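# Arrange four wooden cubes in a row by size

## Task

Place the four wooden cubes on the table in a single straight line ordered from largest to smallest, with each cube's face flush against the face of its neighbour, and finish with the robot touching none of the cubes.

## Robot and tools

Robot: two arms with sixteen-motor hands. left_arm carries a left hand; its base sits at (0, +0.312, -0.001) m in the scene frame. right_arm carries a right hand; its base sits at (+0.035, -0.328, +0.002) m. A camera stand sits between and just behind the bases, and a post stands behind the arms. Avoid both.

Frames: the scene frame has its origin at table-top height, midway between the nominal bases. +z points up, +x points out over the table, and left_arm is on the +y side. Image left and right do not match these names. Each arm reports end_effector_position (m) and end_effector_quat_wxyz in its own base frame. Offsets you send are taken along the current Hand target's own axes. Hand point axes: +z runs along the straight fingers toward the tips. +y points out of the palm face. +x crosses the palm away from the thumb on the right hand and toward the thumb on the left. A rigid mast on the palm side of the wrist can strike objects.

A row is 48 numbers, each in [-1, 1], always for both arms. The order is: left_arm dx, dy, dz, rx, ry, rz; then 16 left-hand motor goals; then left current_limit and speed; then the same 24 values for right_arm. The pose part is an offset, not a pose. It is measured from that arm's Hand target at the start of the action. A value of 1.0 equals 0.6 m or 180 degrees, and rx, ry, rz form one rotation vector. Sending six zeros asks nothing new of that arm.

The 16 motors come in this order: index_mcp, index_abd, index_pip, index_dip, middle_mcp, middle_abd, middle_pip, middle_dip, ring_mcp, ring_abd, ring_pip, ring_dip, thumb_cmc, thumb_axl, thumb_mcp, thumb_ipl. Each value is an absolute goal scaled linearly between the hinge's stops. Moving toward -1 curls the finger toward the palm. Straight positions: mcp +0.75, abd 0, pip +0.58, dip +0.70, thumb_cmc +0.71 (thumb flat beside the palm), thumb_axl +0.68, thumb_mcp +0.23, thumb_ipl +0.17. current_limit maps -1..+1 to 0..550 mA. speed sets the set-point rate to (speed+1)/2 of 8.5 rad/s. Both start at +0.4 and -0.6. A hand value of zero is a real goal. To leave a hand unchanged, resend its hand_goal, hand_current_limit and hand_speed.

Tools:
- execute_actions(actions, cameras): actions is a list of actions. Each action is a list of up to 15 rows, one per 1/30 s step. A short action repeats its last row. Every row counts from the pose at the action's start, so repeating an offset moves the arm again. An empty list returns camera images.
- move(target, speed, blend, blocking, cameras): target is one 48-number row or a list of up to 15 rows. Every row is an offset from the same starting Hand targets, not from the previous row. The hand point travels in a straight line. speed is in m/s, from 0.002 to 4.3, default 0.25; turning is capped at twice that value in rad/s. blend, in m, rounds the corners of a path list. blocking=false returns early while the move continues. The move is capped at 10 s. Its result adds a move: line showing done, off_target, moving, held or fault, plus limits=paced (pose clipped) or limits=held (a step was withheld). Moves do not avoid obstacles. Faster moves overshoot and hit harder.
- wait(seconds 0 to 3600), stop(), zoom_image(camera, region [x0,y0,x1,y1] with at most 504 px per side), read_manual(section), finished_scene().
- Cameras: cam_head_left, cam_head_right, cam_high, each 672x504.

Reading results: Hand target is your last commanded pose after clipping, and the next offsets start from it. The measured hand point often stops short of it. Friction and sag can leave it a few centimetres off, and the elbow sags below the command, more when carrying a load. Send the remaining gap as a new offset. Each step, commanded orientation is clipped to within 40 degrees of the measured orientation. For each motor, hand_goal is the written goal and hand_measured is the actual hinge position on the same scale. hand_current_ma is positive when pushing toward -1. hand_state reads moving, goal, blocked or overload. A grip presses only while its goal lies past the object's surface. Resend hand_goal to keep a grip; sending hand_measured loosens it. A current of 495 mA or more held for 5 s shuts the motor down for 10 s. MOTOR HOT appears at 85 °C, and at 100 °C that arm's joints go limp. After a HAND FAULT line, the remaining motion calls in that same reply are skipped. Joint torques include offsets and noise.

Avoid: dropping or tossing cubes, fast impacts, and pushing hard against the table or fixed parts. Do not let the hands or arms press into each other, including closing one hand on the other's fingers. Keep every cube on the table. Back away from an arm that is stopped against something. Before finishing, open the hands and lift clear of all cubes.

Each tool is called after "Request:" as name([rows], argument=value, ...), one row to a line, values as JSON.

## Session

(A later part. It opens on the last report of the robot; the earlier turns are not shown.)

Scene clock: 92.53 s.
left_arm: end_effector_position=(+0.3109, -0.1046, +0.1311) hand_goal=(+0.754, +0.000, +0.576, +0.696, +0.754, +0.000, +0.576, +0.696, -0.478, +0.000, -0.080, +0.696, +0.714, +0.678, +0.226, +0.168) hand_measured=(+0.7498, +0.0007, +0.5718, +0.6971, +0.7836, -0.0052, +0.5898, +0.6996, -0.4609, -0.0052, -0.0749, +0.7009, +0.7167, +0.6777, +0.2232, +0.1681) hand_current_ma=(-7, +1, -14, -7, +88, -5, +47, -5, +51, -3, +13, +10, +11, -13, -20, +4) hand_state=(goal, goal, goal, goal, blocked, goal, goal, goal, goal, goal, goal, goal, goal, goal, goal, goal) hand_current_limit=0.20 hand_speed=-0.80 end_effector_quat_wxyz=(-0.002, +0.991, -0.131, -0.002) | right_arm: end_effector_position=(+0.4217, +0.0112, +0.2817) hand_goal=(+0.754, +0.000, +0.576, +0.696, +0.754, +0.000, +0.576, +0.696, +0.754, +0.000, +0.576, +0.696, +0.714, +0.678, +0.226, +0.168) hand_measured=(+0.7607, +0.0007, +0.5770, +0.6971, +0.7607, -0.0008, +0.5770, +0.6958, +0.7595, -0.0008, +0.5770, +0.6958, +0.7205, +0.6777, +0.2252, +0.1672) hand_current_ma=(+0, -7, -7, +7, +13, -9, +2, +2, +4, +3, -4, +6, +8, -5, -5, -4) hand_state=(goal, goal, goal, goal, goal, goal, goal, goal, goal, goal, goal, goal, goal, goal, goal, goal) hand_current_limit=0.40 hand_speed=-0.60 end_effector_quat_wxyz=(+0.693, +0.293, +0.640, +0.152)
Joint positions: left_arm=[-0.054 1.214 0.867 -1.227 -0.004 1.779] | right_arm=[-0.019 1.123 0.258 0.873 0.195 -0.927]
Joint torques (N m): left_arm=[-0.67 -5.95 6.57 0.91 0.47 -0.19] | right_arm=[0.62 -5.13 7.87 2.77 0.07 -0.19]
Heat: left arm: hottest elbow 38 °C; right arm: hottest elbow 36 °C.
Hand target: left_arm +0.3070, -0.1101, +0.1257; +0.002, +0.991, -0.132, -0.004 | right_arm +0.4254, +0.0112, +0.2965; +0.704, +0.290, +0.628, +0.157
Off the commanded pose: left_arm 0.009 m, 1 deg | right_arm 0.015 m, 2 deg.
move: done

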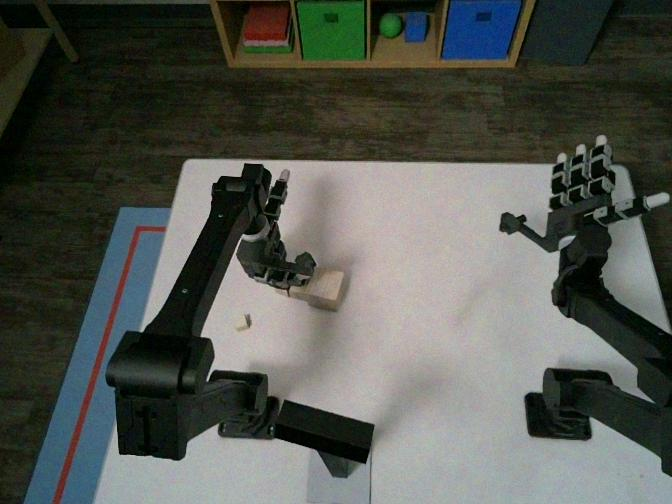

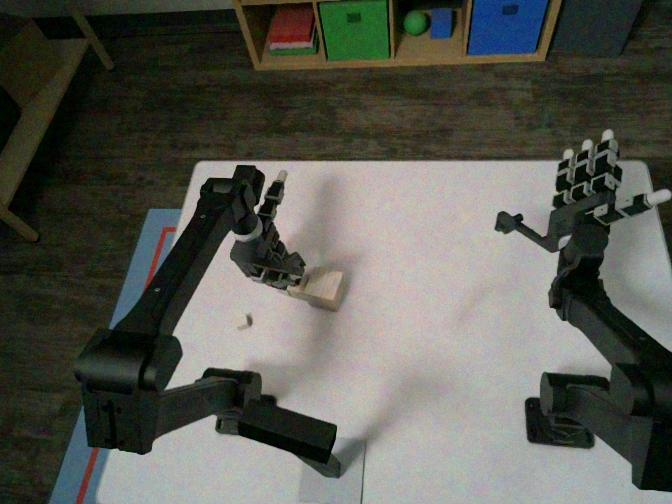

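Request:
move([
  [-0.004, -0.06, 0, 0, 0, 0, 0.754, 0, 0.576, 0.696, 0.754, 0, 0.576, 0.696, -0.479, 0, -0.08, 0.696, 0.714, 0.678, 0.226, 0.168, 0.2, -0.8, 0, 0, 0, 0, 0, 0, 0.754, 0, 0.576, 0.696, 0.754, 0, 0.576, 0.696, 0.754, 0, 0.576, 0.696, 0.714, 0.678, 0.226, 0.168, 0.4, -0.6],
  [0.012, -0.13, -0.11, 0.0025, 0.012, 0, 0.754, 0, 0.576, 0.696, 0.754, 0, 0.576, 0.696, -0.479, 0, -0.08, 0.696, 0.714, 0.678, 0.226, 0.168, 0.2, -0.8, 0, 0, 0, 0, 0, 0, 0.754, 0, 0.576, 0.696, 0.754, 0, 0.576, 0.696, 0.754, 0, 0.576, 0.696, 0.714, 0.678, 0.226, 0.168, 0.4, -0.6],
], speed=[0.08, 0.12], blend=[0.01, 0], cameras=["all"])

Request:
zoom_image(camera="cam_head_left", region=[260, 255, 350, 325])

Request:
zoom_image(camera="cam_head_right", region=[260, 255, 350, 325])

Request:
zoom_image(camera="cam_high", region=[420, 205, 490, 285])

Scene clock: 94.53 s.
left_arm: end_effector_position=(+0.3244, -0.0393, +0.1781) hand_goal=(+0.754, +0.000, +0.576, +0.696, +0.754, +0.000, +0.576, +0.696, -0.478, +0.000, -0.080, +0.696, +0.714, +0.678, +0.226, +0.168) hand_measured=(+0.7498, +0.0007, +0.5731, +0.6958, +0.7547, +0.0007, +0.5731, +0.6983, -0.4609, -0.0052, -0.0749, +0.7009, +0.7167, +0.6777, +0.2232, +0.1681) hand_current_ma=(+5, +0, -17, -14, -7, +10, -2, -1, +42, -17, +14, +8, -3, -16, -7, -5) hand_state=(goal, goal, goal, goal, goal, goal, goal, goal, goal, goal, goal, goal, goal, goal, goal, goal) hand_current_limit=0.20 hand_speed=-0.80 end_effector_quat_wxyz=(+0.002, +0.992, -0.129, +0.005) | right_arm: end_effector_position=(+0.4217, +0.0112, +0.2817) hand_goal=(+0.754, +0.000, +0.576, +0.696, +0.754, +0.000, +0.576, +0.696, +0.754, +0.000, +0.576, +0.696, +0.714, +0.678, +0.226, +0.168) hand_measured=(+0.7607, +0.0007, +0.5770, +0.6958, +0.7595, -0.0023, +0.5770, +0.6958, +0.7595, -0.0008, +0.5770, +0.6958, +0.7205, +0.6777, +0.2252, +0.1672) hand_current_ma=(-4, -3, -7, +4, +10, -8, +1, +4, +5, +9, -6, +7, +8, -5, -5, +0) hand_state=(goal, goal, goal, goal, goal, goal, goal, goal, goal, goal, goal, goal, goal, goal, goal, goal) hand_current_limit=0.40 hand_speed=-0.60 end_effector_quat_wxyz=(+0.693, +0.293, +0.640, +0.152)
Joint positions: left_arm=[0.154 1.214 0.993 -1.342 0.006 1.983] | right_arm=[-0.019 1.123 0.258 0.873 0.195 -0.927]
Joint torques (N m): left_arm=[0.85 -5.83 11.19 -0.17 0.28 0.03] | right_arm=[0.32 -5.66 7.71 2.66 0.1 -0.18]
Heat: left arm: hottest elbow 38 °C; right arm: hottest elbow 36 °C.
Hand target: left_arm +0.3349, -0.0365, +0.1913; +0.000, +0.991, -0.132, +0.015 | right_arm +0.4254, +0.0112, +0.2965; +0.704, +0.290, +0.628, +0.157
Off the commanded pose: left_arm 0.017 m, 1 deg | right_arm 0.015 m, 2 deg.
move: off_target (left_arm)

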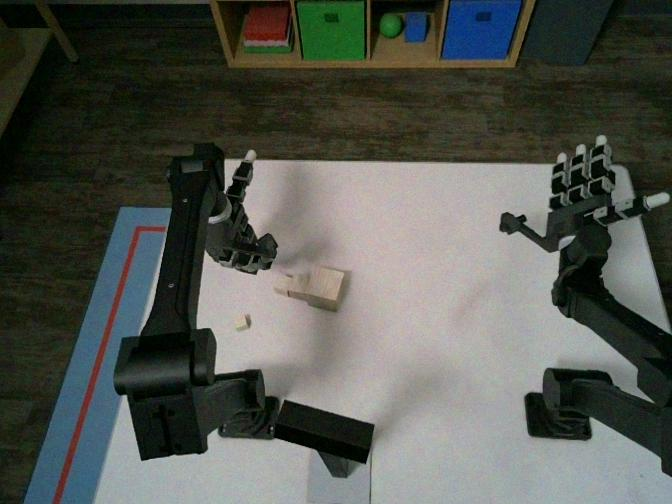

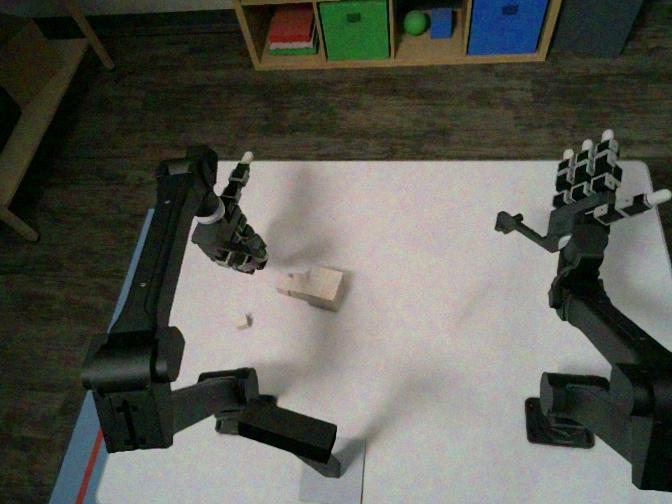

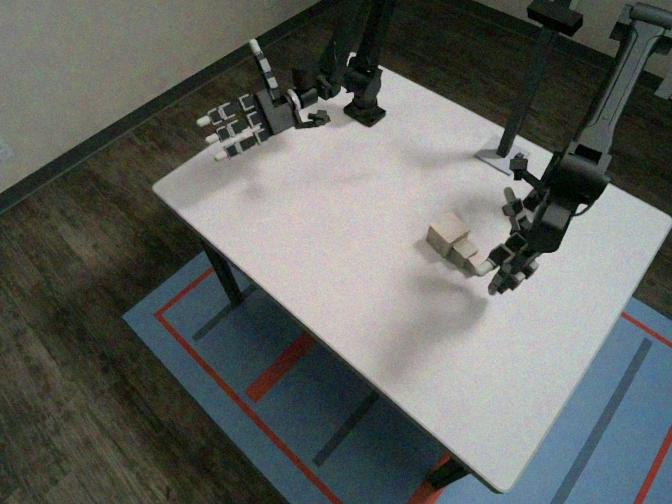

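Scaled by 5.600 from the camera's image (finer frame: 960x720).

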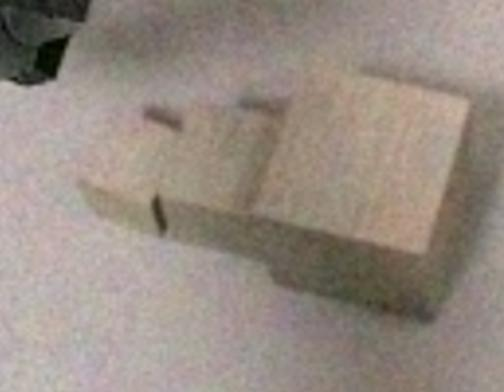

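Scaled by 5.600 from the camera's image (finer frame: 960x720).

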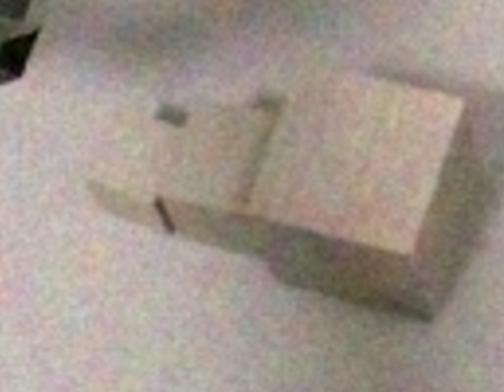

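Scaled by 6.300 from the camera's image (finer frame: 960x720).

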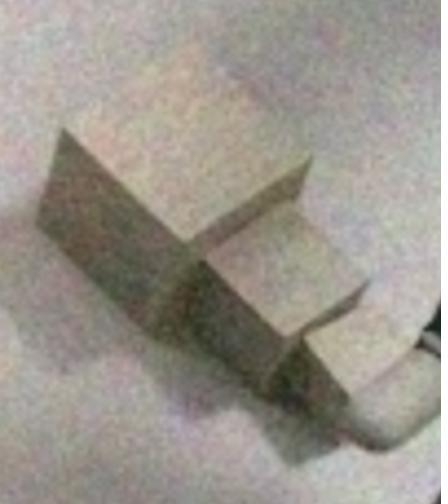

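Request:
zoom_image(camera="cam_head_left", region=[265, 265, 315, 310])

Request:
zoom_image(camera="cam_head_right", region=[265, 265, 315, 310])

Request:
zoom_image(camera="cam_high", region=[440, 235, 490, 285])

Scaled by 10.080 from the camera's image (finer frame: 960x720).

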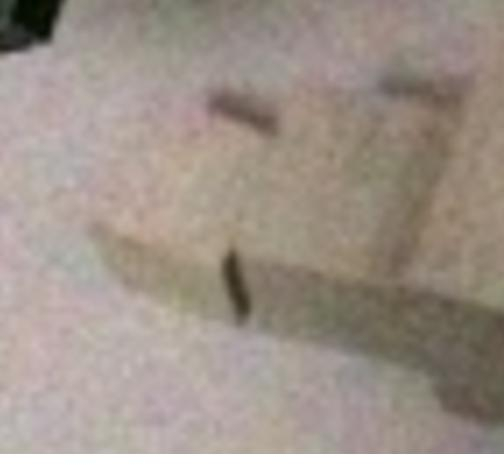

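Scaled by 10.080 from the camera's image (finer frame: 960x720).

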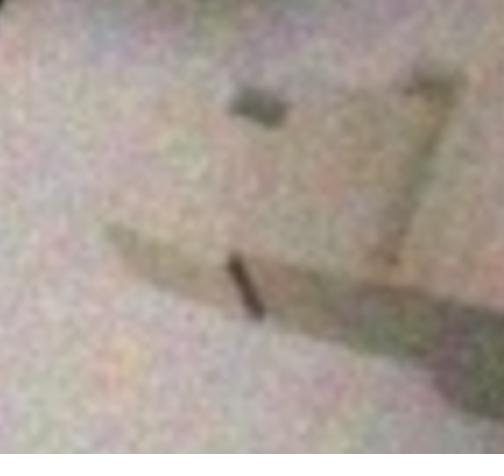

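Scaled by 10.080 from the camera's image (finer frame: 960x720).

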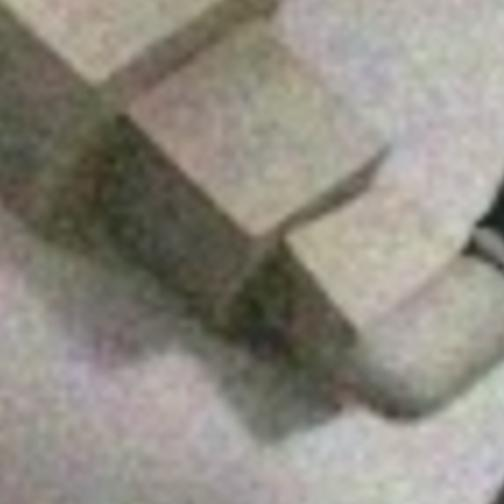

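Request:
move(target=[-0.0373, 0.1493, -0.0112, 0, 0, 0, 0.754, 0.19, 0.576, 0.696, 0.754, -0.19, 0.576, 0.696, -0.479, 0, -0.08, 0.696, 0.714, 0.678, 0.226, 0.168, 0.2, -0.8, 0, 0, 0, 0, 0, 0, 0.754, 0, 0.576, 0.696, 0.754, 0, 0.576, 0.696, 0.754, 0, 0.576, 0.696, 0.714, 0.678, 0.226, 0.168, 0.4, -0.6], speed=0.1, cameras=["all"])

Request:
zoom_image(camera="cam_high", region=[430, 210, 500, 290])

Request:
zoom_image(camera="cam_head_left", region=[255, 255, 335, 325])

Scene clock: 96.87 s.
left_arm: end_effector_position=(+0.2966, -0.1174, +0.2003) hand_goal=(+0.754, +0.190, +0.576, +0.696, +0.754, -0.190, +0.576, +0.696, -0.478, +0.000, -0.080, +0.696, +0.714, +0.678, +0.226, +0.168) hand_measured=(+0.7511, +0.1824, +0.5718, +0.6958, +0.7547, -0.1854, +0.5731, +0.6983, -0.4609, -0.0052, -0.0749, +0.6996, +0.7104, +0.6767, +0.2232, +0.1672) hand_current_ma=(-1, -9, -3, -3, -14, +20, -10, +5, +40, +0, -3, +11, -23, -9, -7, -15) hand_state=(goal, goal, goal, goal, goal, goal, goal, goal, goal, goal, goal, goal, goal, goal, goal, goal) hand_current_limit=0.20 hand_speed=-0.80 end_effector_quat_wxyz=(+0.001, +0.990, -0.136, +0.023) | right_arm: end_effector_position=(+0.4217, +0.0112, +0.2817) hand_goal=(+0.754, +0.000, +0.576, +0.696, +0.754, +0.000, +0.576, +0.696, +0.754, +0.000, +0.576, +0.696, +0.714, +0.678, +0.226, +0.168) hand_measured=(+0.7607, -0.0008, +0.5770, +0.6945, +0.7607, -0.0023, +0.5757, +0.6958, +0.7595, +0.0007, +0.5770, +0.6958, +0.7205, +0.6777, +0.2262, +0.1672) hand_current_ma=(+0, -5, -12, +6, +11, -8, +2, +8, +5, +4, -8, +6, +7, -10, -6, -1) hand_state=(goal, goal, goal, goal, goal, goal, goal, goal, goal, goal, goal, goal, goal, goal, goal, goal) hand_current_limit=0.40 hand_speed=-0.60 end_effector_quat_wxyz=(+0.693, +0.293, +0.640, +0.152)
Joint positions: left_arm=[-0.095 1.096 0.961 -1.389 0.004 1.749] | right_arm=[-0.019 1.123 0.258 0.873 0.195 -0.927]
Joint torques (N m): left_arm=[0.62 -5.42 7.35 -0.09 0.04 -0.17] | right_arm=[0.5 -5.36 7.83 2.8 0.08 -0.16]
Heat: left arm: hottest elbow 38 °C; right arm: hottest elbow 36 °C.
Hand target: left_arm +0.2897, -0.1171, +0.1971; +0.000, +0.991, -0.132, +0.015 | right_arm +0.4254, +0.0112, +0.2965; +0.704, +0.290, +0.628, +0.157
Off the commanded pose: left_arm 0.008 m, 1 deg | right_arm 0.015 m, 2 deg.
move: done

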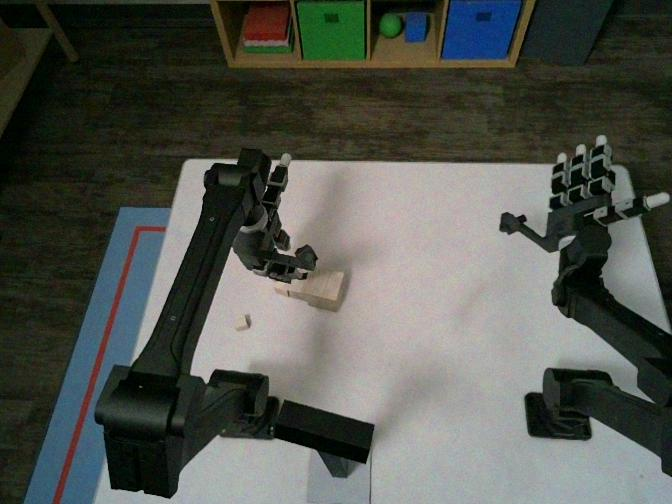

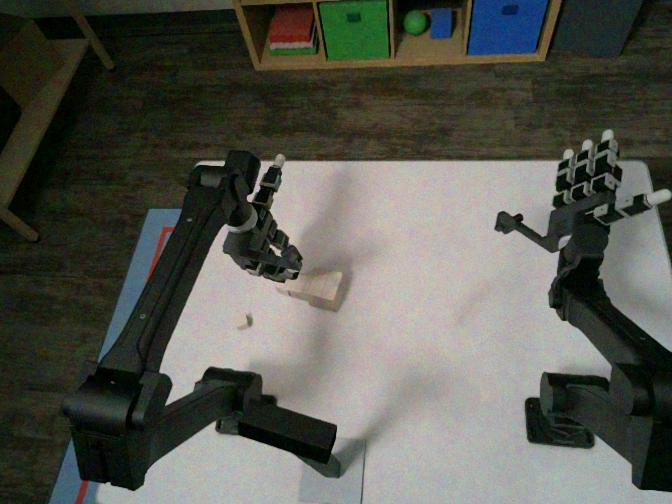

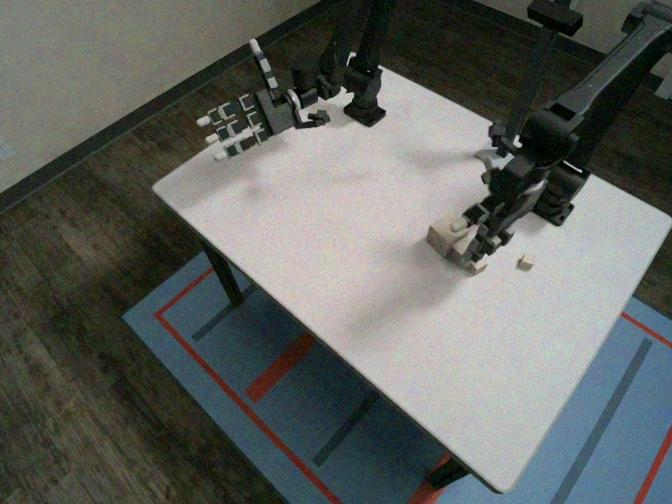

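Scaled by 6.300 from the camera's image (finer frame: 960x720).

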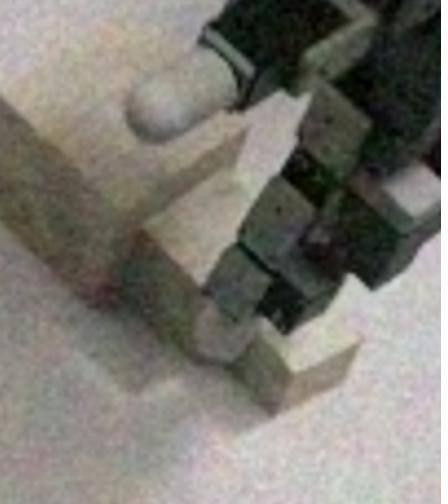

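Scaled by 6.300 from the camera's image (finer frame: 960x720).

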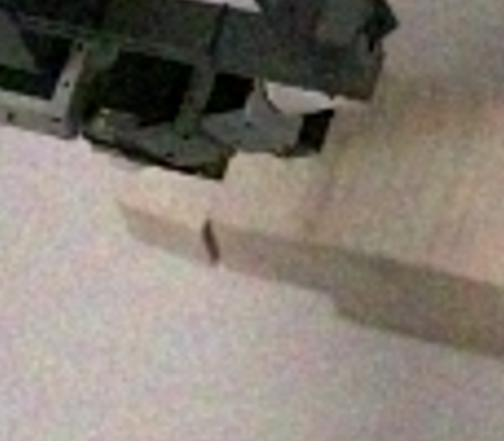

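Request:
move(target=[-0.0163, 0.0115, 0.0708, -0.0025, -0.0129, 0, 0.754, 0.19, 0.576, 0.696, 0.754, -0.19, 0.576, 0.696, -0.479, 0, -0.08, 0.696, 0.714, 0.678, 0.226, 0.168, 0.2, -0.8, 0, 0, 0, 0, 0, 0, 0.754, 0, 0.576, 0.696, 0.754, 0, 0.576, 0.696, 0.754, 0, 0.576, 0.696, 0.714, 0.678, 0.226, 0.168, 0.4, -0.6], speed=0.06, cameras=["all"])

Request:
zoom_image(camera="cam_high", region=[440, 230, 500, 290])

Request:
zoom_image(camera="cam_head_left", region=[255, 255, 335, 325])

Scene clock: 98.53 s.
left_arm: end_effector_position=(+0.2796, -0.1193, +0.1631) hand_goal=(+0.754, +0.190, +0.576, +0.696, +0.754, -0.190, +0.576, +0.696, -0.478, +0.000, -0.080, +0.696, +0.714, +0.678, +0.226, +0.168) hand_measured=(+0.7511, +0.1824, +0.5718, +0.6958, +0.7535, -0.1854, +0.5731, +0.6983, -0.4609, -0.0052, -0.0749, +0.7009, +0.7104, +0.6777, +0.2232, +0.1681) hand_current_ma=(+16, -13, -20, -3, -14, +14, -6, +14, +44, -2, +9, +6, -8, -10, -15, -2) hand_state=(goal, goal, goal, goal, goal, goal, goal, goal, goal, goal, goal, goal, goal, goal, goal, goal) hand_current_limit=0.20 hand_speed=-0.80 end_effector_quat_wxyz=(+0.002, +0.991, -0.133, +0.001) | right_arm: end_effector_position=(+0.4217, +0.0112, +0.2817) hand_goal=(+0.754, +0.000, +0.576, +0.696, +0.754, +0.000, +0.576, +0.696, +0.754, +0.000, +0.576, +0.696, +0.714, +0.678, +0.226, +0.168) hand_measured=(+0.7607, -0.0008, +0.5770, +0.6958, +0.7607, -0.0023, +0.5757, +0.6958, +0.7607, -0.0008, +0.5757, +0.6958, +0.7205, +0.6767, +0.2262, +0.1681) hand_current_ma=(-2, -6, -13, +5, +11, -8, +3, +2, +5, +7, -2, +5, +8, -7, -3, +1) hand_state=(goal, goal, goal, goal, goal, goal, goal, goal, goal, goal, goal, goal, goal, goal, goal, goal) hand_current_limit=0.40 hand_speed=-0.60 end_effector_quat_wxyz=(+0.693, +0.293, +0.640, +0.152)
Joint positions: left_arm=[-0.107 1.099 0.865 -1.336 0.004 1.731] | right_arm=[-0.019 1.123 0.258 0.873 0.195 -0.927]
Joint torques (N m): left_arm=[-0.26 -3.66 7.19 1.06 0.1 -0.16] | right_arm=[0.73 -5.19 7.61 2.88 0.05 -0.19]
Heat: left arm: hottest elbow 38 °C; right arm: hottest elbow 36 °C.
Hand target: left_arm +0.2797, -0.1214, +0.1543; +0.001, +0.991, -0.132, -0.006 | right_arm +0.4254, +0.0112, +0.2965; +0.704, +0.290, +0.628, +0.157
Off the commanded pose: left_arm 0.009 m, 1 deg | right_arm 0.015 m, 2 deg.
move: done

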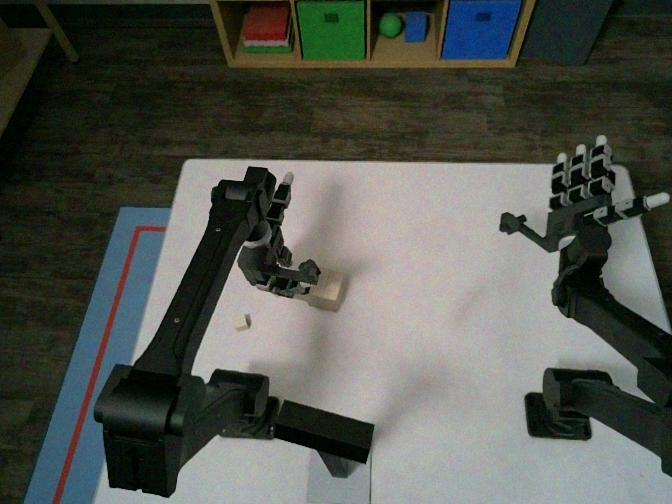

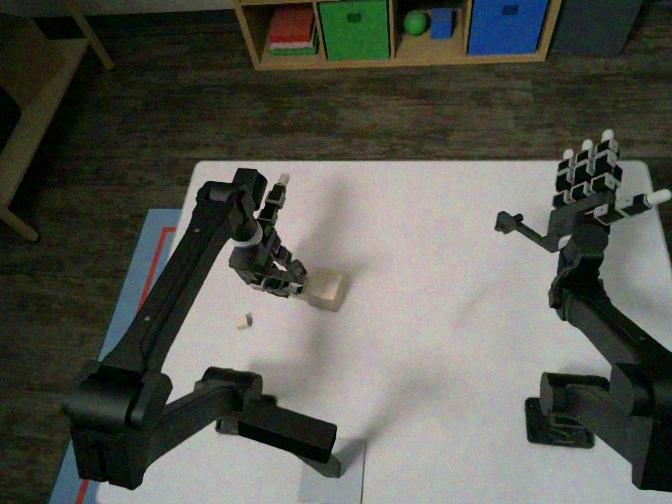

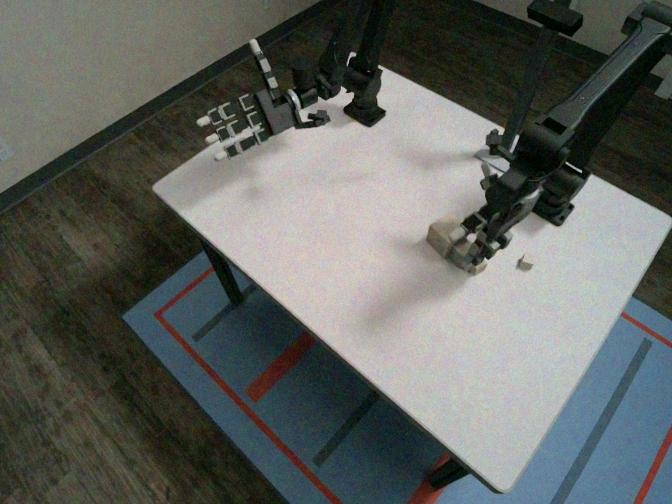

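Scaled by 8.400 from the camera's image (finer frame: 960x720).

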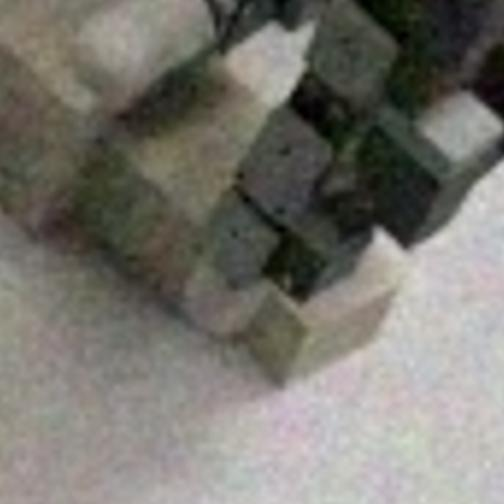

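Scaled by 6.300 from the camera's image (finer frame: 960x720).

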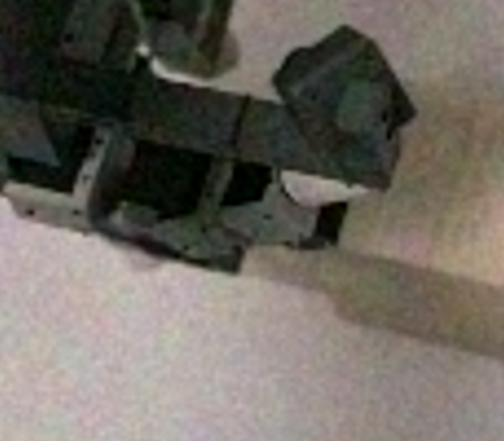

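Request:
move(target=[0.0057, -0.0003, 0.045, 0, 0, 0, 0.754, 0.19, 0.576, 0.696, 0.754, -0.19, 0.576, 0.696, -0.479, 0, -0.08, 0.696, 0.714, 0.678, 0.226, 0.168, 0.2, -0.8, 0, 0, 0, 0, 0, 0, 0.754, 0, 0.576, 0.696, 0.754, 0, 0.576, 0.696, 0.754, 0, 0.576, 0.696, 0.714, 0.678, 0.226, 0.168, 0.4, -0.6], speed=0.05, cameras=["cam_high"])

Request:
zoom_image(camera="cam_high", region=[440, 230, 500, 290])

Scene clock: 99.73 s.
left_arm: end_effector_position=(+0.2835, -0.1201, +0.1357) hand_goal=(+0.754, +0.190, +0.576, +0.696, +0.754, -0.190, +0.576, +0.696, -0.478, +0.000, -0.080, +0.696, +0.714, +0.678, +0.226, +0.168) hand_measured=(+0.7498, +0.1824, +0.5731, +0.6958, +0.7547, -0.1854, +0.5731, +0.6983, -0.4609, -0.0052, -0.0749, +0.7009, +0.7104, +0.6777, +0.2232, +0.1681) hand_current_ma=(+5, -9, -28, -16, -7, +11, -9, -7, +40, -9, +13, -5, -12, -7, -18, +8) hand_state=(goal, goal, goal, goal, goal, goal, goal, goal, goal, goal, goal, goal, goal, goal, goal, goal) hand_current_limit=0.20 hand_speed=-0.80 end_effector_quat_wxyz=(+0.002, +0.991, -0.133, +0.000) | right_arm: end_effector_position=(+0.4217, +0.0112, +0.2817) hand_goal=(+0.754, +0.000, +0.576, +0.696, +0.754, +0.000, +0.576, +0.696, +0.754, +0.000, +0.576, +0.696, +0.714, +0.678, +0.226, +0.168) hand_measured=(+0.7595, -0.0008, +0.5757, +0.6958, +0.7607, -0.0008, +0.5770, +0.6971, +0.7607, -0.0023, +0.5770, +0.6958, +0.7192, +0.6777, +0.2262, +0.1681) hand_current_ma=(+2, -9, -10, +8, +12, -5, +3, +2, +7, +6, -8, +8, +8, -8, -5, +0) hand_state=(goal, goal, goal, goal, goal, goal, goal, goal, goal, goal, goal, goal, goal, goal, goal, goal) hand_current_limit=0.40 hand_speed=-0.60 end_effector_quat_wxyz=(+0.693, +0.293, +0.640, +0.152)
Joint positions: left_arm=[-0.108 1.133 0.815 -1.252 0.004 1.729] | right_arm=[-0.019 1.123 0.258 0.873 0.195 -0.927]
Joint torques (N m): left_arm=[-0.15 -3.84 6.99 1.05 0.09 -0.17] | right_arm=[1.61 -5.36 7.6 2.89 0.07 -0.2]
Heat: left arm: hottest elbow 38 °C; right arm: hottest elbow 36 °C.
Hand target: left_arm +0.2828, -0.1221, +0.1272; +0.001, +0.991, -0.132, -0.006 | right_arm +0.4254, +0.0112, +0.2965; +0.704, +0.290, +0.628, +0.157
Off the commanded pose: left_arm 0.009 m, 1 deg | right_arm 0.015 m, 2 deg.
move: done

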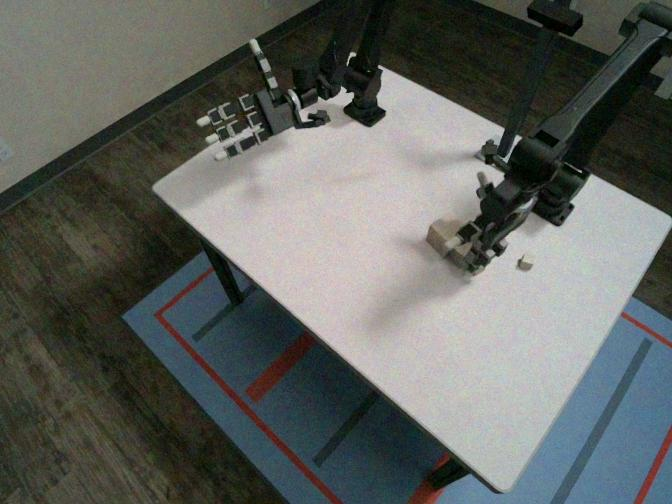

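Scaled by 8.400 from the camera's image (finer frame: 960x720).

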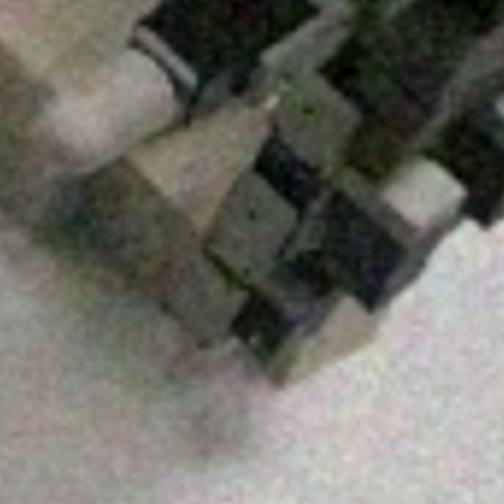

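Request:
move(target=[0, 0, 0, 0, 0, 0, 0.754, 0.0, 0.576, 0.696, 0.754, 0.0, 0.576, 0.696, -0.479, 0, -0.08, 0.696, 0.714, 0.678, 0.226, 0.168, 0.0, -0.93, 0, 0, 0, 0, 0, 0, 0.754, 0, 0.576, 0.696, 0.754, 0, 0.576, 0.696, 0.754, 0, 0.576, 0.696, 0.714, 0.678, 0.226, 0.168, 0.4, -0.6], speed=0.05)

Request:
wait(seconds=1, cameras=["cam_high", "cam_head_left"])

Request:
zoom_image(camera="cam_high", region=[440, 230, 500, 290])

Request:
zoom_image(camera="cam_head_left", region=[255, 255, 335, 325])

Scene clock: 100.67 s.
left_arm: end_effector_position=(+0.2835, -0.1201, +0.1357) hand_goal=(+0.754, +0.000, +0.576, +0.696, +0.754, +0.000, +0.576, +0.696, -0.478, +0.000, -0.080, +0.696, +0.714, +0.678, +0.226, +0.168) hand_measured=(+0.7498, +0.0564, +0.5718, +0.6971, +0.7547, -0.0579, +0.5731, +0.6983, -0.4609, -0.0052, -0.0749, +0.7009, +0.7104, +0.6777, +0.2232, +0.1681) hand_current_ma=(-9, +122, -21, +8, +2, -132, +0, +10, +56, -4, +13, +7, -21, -19, -6, -6) hand_state=(goal, moving, goal, goal, goal, moving, goal, goal, goal, goal, goal, goal, goal, goal, goal, goal) hand_current_limit=0.00 hand_speed=-0.93 end_effector_quat_wxyz=(+0.002, +0.991, -0.133, +0.000) | right_arm: end_effector_position=(+0.4217, +0.0112, +0.2817) hand_goal=(+0.754, +0.000, +0.576, +0.696, +0.754, +0.000, +0.576, +0.696, +0.754, +0.000, +0.576, +0.696, +0.714, +0.678, +0.226, +0.168) hand_measured=(+0.7607, -0.0008, +0.5770, +0.6971, +0.7607, +0.0007, +0.5770, +0.6958, +0.7595, -0.0008, +0.5770, +0.6958, +0.7205, +0.6777, +0.2262, +0.1681) hand_current_ma=(-1, -8, -11, +6, +13, -7, +3, +6, +3, +5, -4, +7, +9, -10, -6, +0) hand_state=(goal, goal, goal, goal, goal, goal, goal, goal, goal, goal, goal, goal, goal, goal, goal, goal) hand_current_limit=0.40 hand_speed=-0.60 end_effector_quat_wxyz=(+0.693, +0.293, +0.640, +0.152)
Joint positions: left_arm=[-0.108 1.133 0.815 -1.252 0.004 1.729] | right_arm=[-0.019 1.123 0.258 0.873 0.195 -0.927]
Joint torques (N m): left_arm=[-0.26 -3.84 7.01 0.99 0.08 -0.17] | right_arm=[0.44 -5.01 7.77 2.78 0.05 -0.19]
Heat: left arm: hottest elbow 38 °C; right arm: hottest elbow 36 °C.
Hand target: left_arm +0.2827, -0.1221, +0.1272; +0.001, +0.991, -0.132, -0.006 | right_arm +0.4254, +0.0112, +0.2965; +0.704, +0.290, +0.628, +0.157
Off the commanded pose: left_arm 0.009 m, 1 deg | right_arm 0.015 m, 2 deg.
move: done

Scene clock: 101.67 s.
left_arm: end_effector_position=(+0.2835, -0.1201, +0.1357) hand_goal=(+0.754, +0.000, +0.576, +0.696, +0.754, +0.000, +0.576, +0.696, -0.478, +0.000, -0.080, +0.696, +0.714, +0.678, +0.226, +0.168) hand_measured=(+0.7498, +0.0564, +0.5731, +0.6971, +0.7535, -0.0579, +0.5731, +0.6996, -0.4609, -0.0052, -0.0749, +0.7009, +0.7104, +0.6777, +0.2232, +0.1672) hand_current_ma=(+2, +123, -18, +4, -7, -117, +2, -9, +47, -12, +10, +1, -16, -15, -15, -4) hand_state=(goal, blocked, goal, goal, goal, blocked, goal, goal, goal, goal, goal, goal, goal, goal, goal, goal) hand_current_limit=0.00 hand_speed=-0.93 end_effector_quat_wxyz=(+0.002, +0.991, -0.133, +0.000) | right_arm: end_effector_position=(+0.4217, +0.0112, +0.2817) hand_goal=(+0.754, +0.000, +0.576, +0.696, +0.754, +0.000, +0.576, +0.696, +0.754, +0.000, +0.576, +0.696, +0.714, +0.678, +0.226, +0.168) hand_measured=(+0.7619, -0.0008, +0.5770, +0.6958, +0.7595, -0.0008, +0.5782, +0.6958, +0.7595, -0.0008, +0.5770, +0.6958, +0.7180, +0.6777, +0.2252, +0.1681) hand_current_ma=(-4, -1, -11, +5, +12, -6, -1, +4, +5, +6, -5, +8, +9, -6, -6, +0) hand_state=(goal, goal, goal, goal, goal, goal, goal, goal, goal, goal, goal, goal, goal, goal, goal, goal) hand_current_limit=0.40 hand_speed=-0.60 end_effector_quat_wxyz=(+0.693, +0.293, +0.640, +0.152)
Joint positions: left_arm=[-0.108 1.133 0.815 -1.252 0.004 1.729] | right_arm=[-0.019 1.123 0.258 0.873 0.195 -0.927]
Joint torques (N m): left_arm=[-0.15 -3.84 6.98 1.02 0.1 -0.16] | right_arm=[1.03 -5.19 7.73 2.89 0.03 -0.18]
Heat: left arm: hottest elbow 38 °C; right arm: hottest elbow 36 °C.
Hand target: left_arm +0.2827, -0.1221, +0.1272; +0.001, +0.991, -0.132, -0.006 | right_arm +0.4254, +0.0112, +0.2965; +0.704, +0.290, +0.628, +0.157
Off the commanded pose: left_arm 0.009 m, 1 deg | right_arm 0.015 m, 2 deg.
wait: 1.00 s; at rest by 0.17 s
Images, in order (width x height): cam_head_left 672x504, cam_high 672x504.

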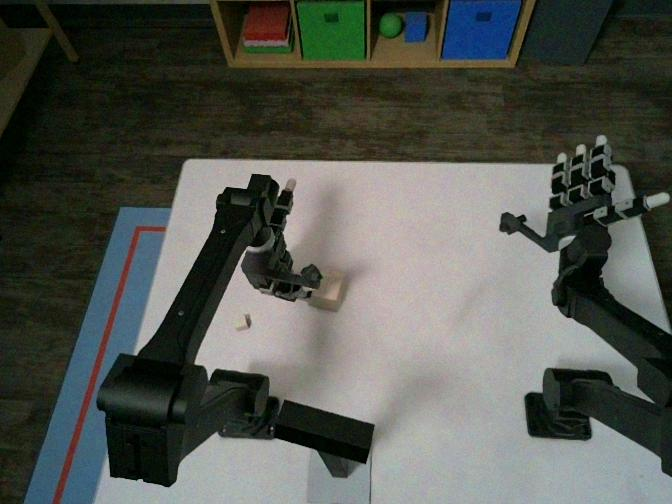

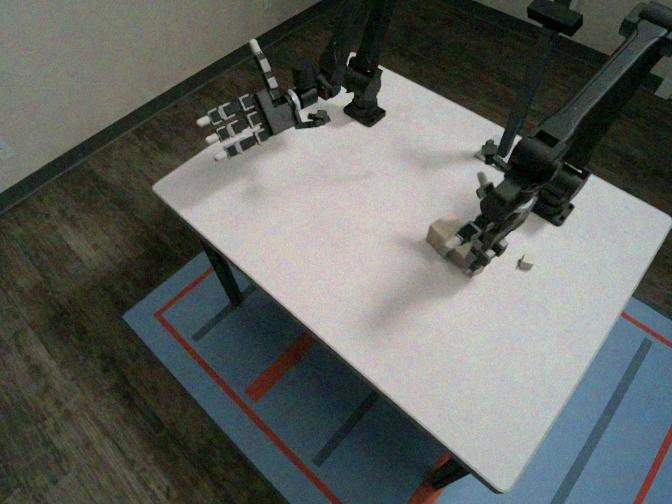

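Scaled by 8.400 from the camera's image (finer frame: 960x720).

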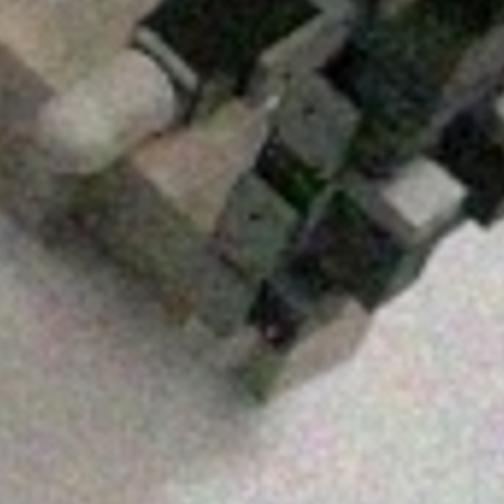

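Scaled by 6.300 from the camera's image (finer frame: 960x720).

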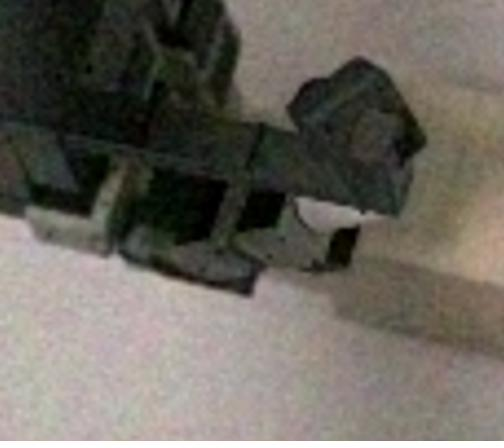

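Request:
move(target=[0.0004, 0.0075, 0, 0, 0, 0, 0.754, 0.0, 0.576, 0.696, 0.754, 0.0, 0.576, 0.696, -0.479, 0, -0.08, 0.696, 0.714, 0.678, 0.226, 0.168, 0.0, -0.93, 0, 0, 0, 0, 0, 0, 0.754, 0, 0.576, 0.696, 0.754, 0, 0.576, 0.696, 0.754, 0, 0.576, 0.696, 0.714, 0.678, 0.226, 0.168, 0.4, -0.6], speed=0.03, cameras=["cam_high", "cam_head_right"])

Request:
zoom_image(camera="cam_high", region=[440, 230, 500, 290])

Request:
zoom_image(camera="cam_head_right", region=[255, 255, 335, 325])

Scene clock: 103.00 s.
left_arm: end_effector_position=(+0.2832, -0.1238, +0.1355) hand_goal=(+0.754, +0.000, +0.576, +0.696, +0.754, +0.000, +0.576, +0.696, -0.478, +0.000, -0.080, +0.696, +0.714, +0.678, +0.226, +0.168) hand_measured=(+0.7607, +0.0564, +0.5795, +0.6971, +0.7583, -0.0579, +0.5808, +0.6996, -0.4609, -0.0037, -0.0749, +0.7009, +0.7129, +0.6777, +0.2232, +0.1672) hand_current_ma=(+24, +119, +10, -2, +2, -131, +29, -5, +50, -6, +6, +5, -7, -18, -9, -14) hand_state=(goal, blocked, goal, goal, goal, blocked, goal, goal, goal, goal, goal, goal, goal, goal, goal, goal) hand_current_limit=0.00 hand_speed=-0.93 end_effector_quat_wxyz=(+0.001, +0.991, -0.132, +0.000) | right_arm: end_effector_position=(+0.4217, +0.0112, +0.2817) hand_goal=(+0.754, +0.000, +0.576, +0.696, +0.754, +0.000, +0.576, +0.696, +0.754, +0.000, +0.576, +0.696, +0.714, +0.678, +0.226, +0.168) hand_measured=(+0.7607, -0.0008, +0.5757, +0.6971, +0.7607, -0.0023, +0.5770, +0.6958, +0.7607, -0.0008, +0.5757, +0.6958, +0.7205, +0.6777, +0.2262, +0.1681) hand_current_ma=(-4, -5, -7, +5, +10, -6, +4, +4, +3, +7, -4, +6, +9, -8, -7, -1) hand_state=(goal, goal, goal, goal, goal, goal, goal, goal, goal, goal, goal, goal, goal, goal, goal, goal) hand_current_limit=0.40 hand_speed=-0.60 end_effector_quat_wxyz=(+0.693, +0.293, +0.640, +0.152)
Joint positions: left_arm=[-0.123 1.133 0.815 -1.252 0.002 1.713] | right_arm=[-0.019 1.123 0.258 0.873 0.195 -0.927]
Joint torques (N m): left_arm=[-0.26 -3.9 6.95 1.02 0.19 -0.15] | right_arm=[0.67 -5.25 7.73 3 0.08 -0.16]
Heat: left arm: hottest elbow 38 °C; right arm: hottest elbow 36 °C.
Hand target: left_arm +0.2818, -0.1265, +0.1272; +0.002, +0.991, -0.132, -0.006 | right_arm +0.4254, +0.0112, +0.2965; +0.704, +0.290, +0.628, +0.157
Off the commanded pose: left_arm 0.009 m, 1 deg | right_arm 0.015 m, 2 deg.
move: done
Images, in order (width x height): cam_head_right 672x504, cam_high 672x504.

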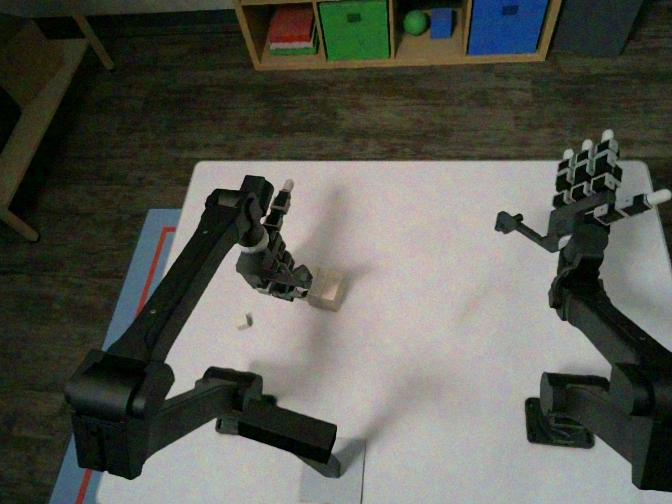

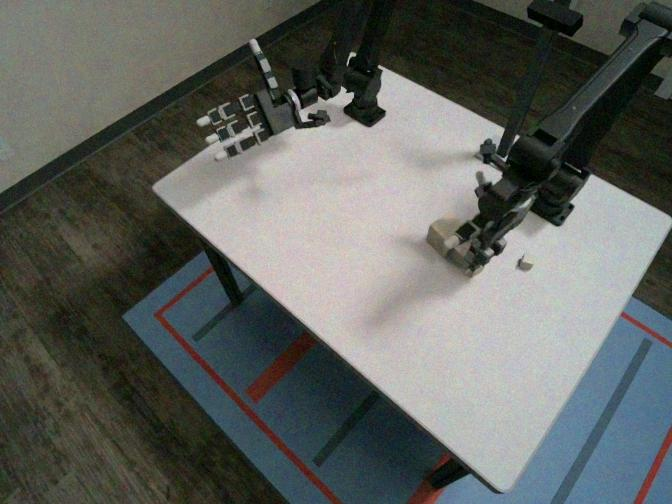

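Scaled by 8.400 from the camera's image (finer frame: 960x720).

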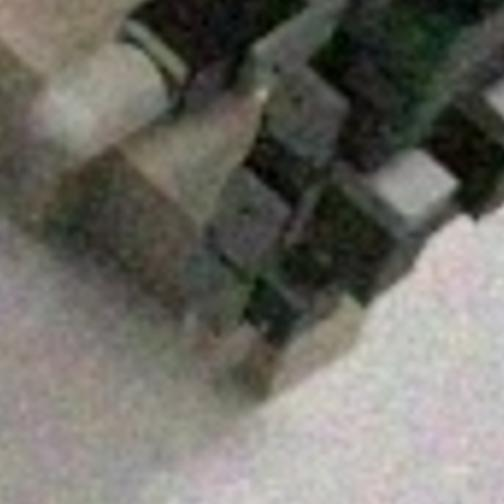

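Scaled by 6.300 from the camera's image (finer frame: 960x720).

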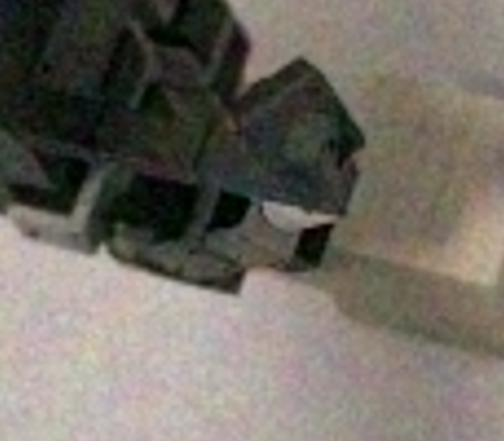

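Request:
move([
  [0, 0, 0, 0, 0, 0, 0.754, 0.3, 0.576, 0.696, 0.754, -0.2, 0.576, 0.696, -0.479, 0, -0.08, 0.696, 0.714, 0.678, 0.226, 0.168, 0.2, -0.85, 0, 0, 0, 0, 0, 0, 0.754, 0, 0.576, 0.696, 0.754, 0, 0.576, 0.696, 0.754, 0, 0.576, 0.696, 0.714, 0.678, 0.226, 0.168, 0.4, -0.6],
  [0.015, -0.0042, -0.1168, 0.0025, 0.0141, 0, 0.754, 0.3, 0.576, 0.696, 0.754, -0.2, 0.576, 0.696, -0.479, 0, -0.08, 0.696, 0.714, 0.678, 0.226, 0.168, 0.2, -0.8, 0, 0, 0, 0, 0, 0, 0.754, 0, 0.576, 0.696, 0.754, 0, 0.576, 0.696, 0.754, 0, 0.576, 0.696, 0.714, 0.678, 0.226, 0.168, 0.4, -0.6],
  [0.01, -0.16, -0.1168, 0.0025, 0.0141, 0, 0.754, 0.1, 0.576, 0.696, 0.754, -0.1, 0.576, 0.696, -0.479, 0, -0.08, 0.696, 0.714, 0.678, 0.226, 0.168, 0.2, -0.8, 0, 0, 0, 0, 0, 0, 0.754, 0, 0.576, 0.696, 0.754, 0, 0.576, 0.696, 0.754, 0, 0.576, 0.696, 0.714, 0.678, 0.226, 0.168, 0.4, -0.6],
], speed=[0.06, 0.07, 0.12], cameras=["all"])

Request:
zoom_image(camera="cam_head_left", region=[265, 260, 345, 320])

Request:
zoom_image(camera="cam_head_right", region=[265, 260, 345, 320])

Request:
zoom_image(camera="cam_high", region=[430, 225, 490, 285])

Scene clock: 108.13 s.
left_arm: end_effector_position=(+0.2971, -0.0385, +0.1833) hand_goal=(+0.754, +0.100, +0.576, +0.696, +0.754, -0.100, +0.576, +0.696, -0.478, +0.000, -0.080, +0.696, +0.714, +0.678, +0.226, +0.168) hand_measured=(+0.7523, +0.1018, +0.5731, +0.6920, +0.7523, -0.1004, +0.5718, +0.6996, -0.4609, -0.0037, -0.0749, +0.6996, +0.7180, +0.6777, +0.2232, +0.1672) hand_current_ma=(-6, -7, -12, -23, -9, +1, -13, +8, +50, +7, +23, +17, +9, +0, -4, -14) hand_state=(goal, goal, goal, goal, goal, goal, goal, goal, goal, goal, goal, goal, goal, goal, goal, goal) hand_current_limit=0.20 hand_speed=-0.80 end_effector_quat_wxyz=(+0.005, +0.992, -0.128, -0.002) | right_arm: end_effector_position=(+0.4217, +0.0112, +0.2817) hand_goal=(+0.754, +0.000, +0.576, +0.696, +0.754, +0.000, +0.576, +0.696, +0.754, +0.000, +0.576, +0.696, +0.714, +0.678, +0.226, +0.168) hand_measured=(+0.7607, -0.0008, +0.5757, +0.6971, +0.7607, -0.0008, +0.5770, +0.6958, +0.7607, -0.0008, +0.5770, +0.6971, +0.7192, +0.6777, +0.2252, +0.1681) hand_current_ma=(+1, -4, -6, +4, +7, -9, +0, +5, +7, +5, -8, +5, +11, -5, -5, +0) hand_state=(goal, goal, goal, goal, goal, goal, goal, goal, goal, goal, goal, goal, goal, goal, goal, goal) hand_current_limit=0.40 hand_speed=-0.60 end_effector_quat_wxyz=(+0.693, +0.293, +0.640, +0.152)
Joint positions: left_arm=[0.172 1.146 0.952 -1.383 0.009 1.999] | right_arm=[-0.019 1.123 0.258 0.873 0.195 -0.927]
Joint torques (N m): left_arm=[0.67 -4.25 11.69 0.54 0.3 0.05] | right_arm=[0.67 -5.48 7.69 2.59 0.09 -0.19]
Heat: left arm: hottest elbow 39 °C; right arm: hottest elbow 36 °C.
Hand target: left_arm +0.3135, -0.0354, +0.1968; +0.001, +0.991, -0.132, +0.017 | right_arm +0.4254, +0.0112, +0.2965; +0.704, +0.290, +0.628, +0.157
Off the commanded pose: left_arm 0.021 m, 2 deg | right_arm 0.015 m, 2 deg.
move: off_target (left_arm); target 2's new numbers were sent with left_arm's hand 0.023 m and 2 deg from that target; target 3's new numbers were sent with left_arm's hand 0.021 m and 2 deg from that target

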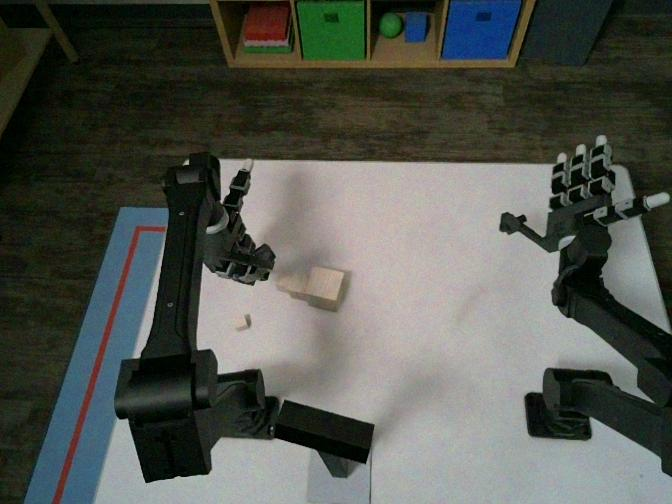

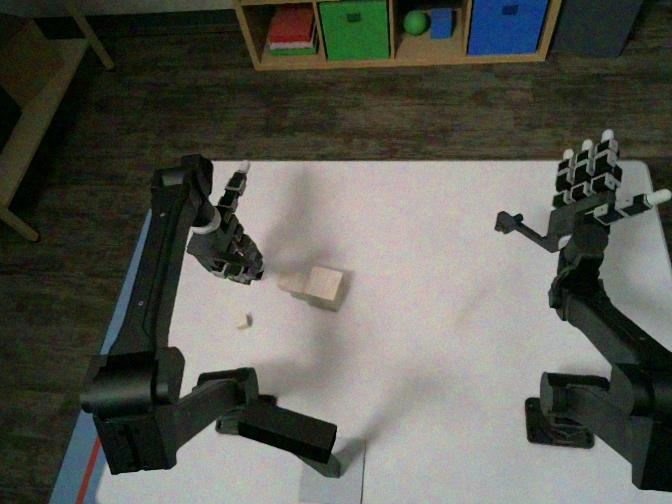

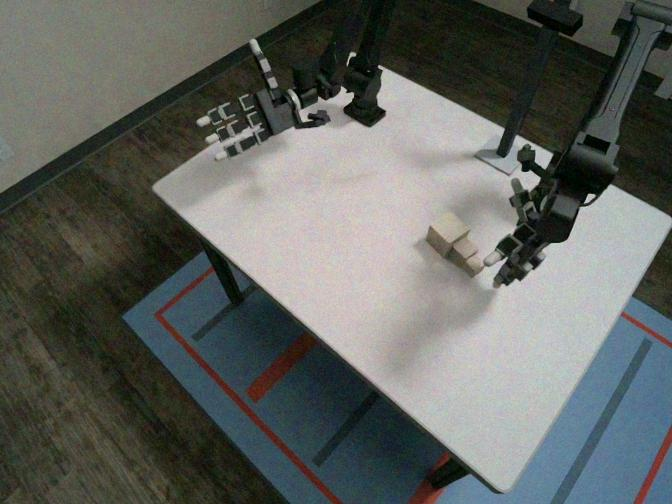

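Scaled by 6.300 from the camera's image (finer frame: 960x720).

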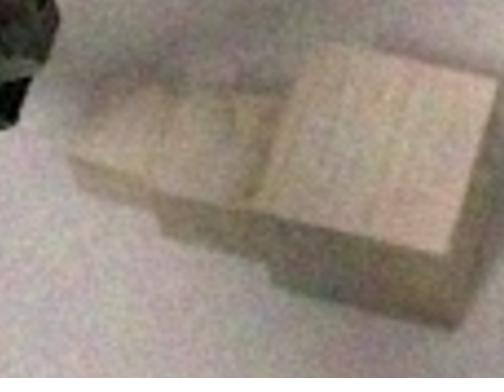

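Scaled by 6.300 from the camera's image (finer frame: 960x720).

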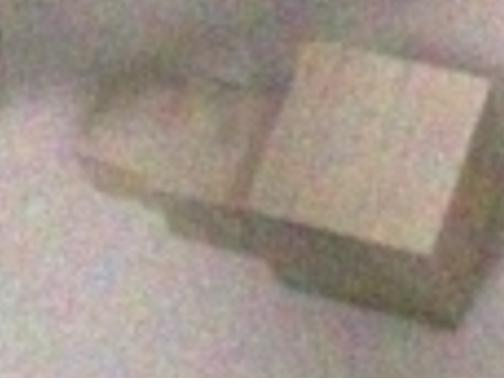

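Scaled by 8.400 from the camera's image (finer frame: 960x720).

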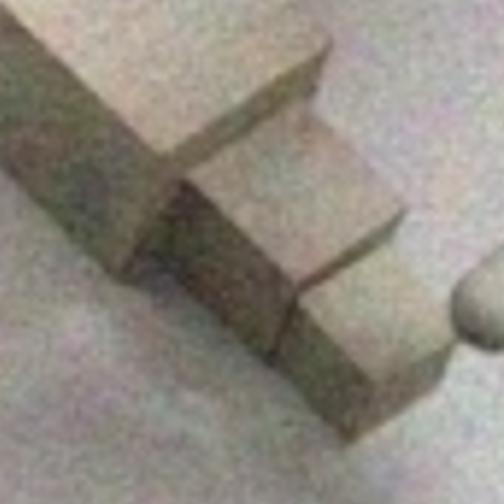

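Request:
zoom_image(camera="cam_head_left", region=[220, 300, 270, 345])

Request:
zoom_image(camera="cam_head_right", region=[220, 300, 270, 345])

Scaled by 10.080 from the camera's image (finer frame: 960x720).

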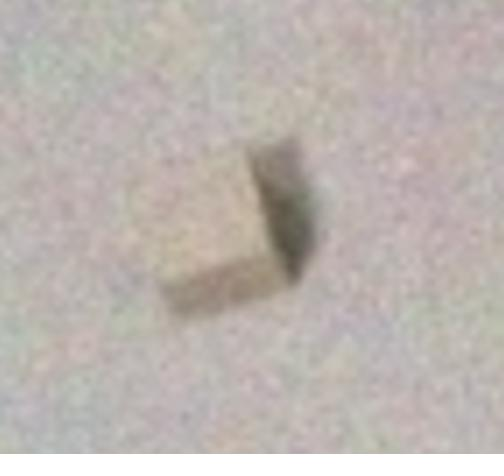

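Scaled by 10.080 from the camera's image (finer frame: 960x720).

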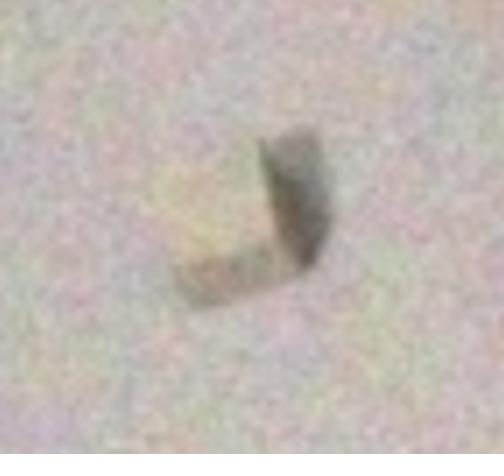

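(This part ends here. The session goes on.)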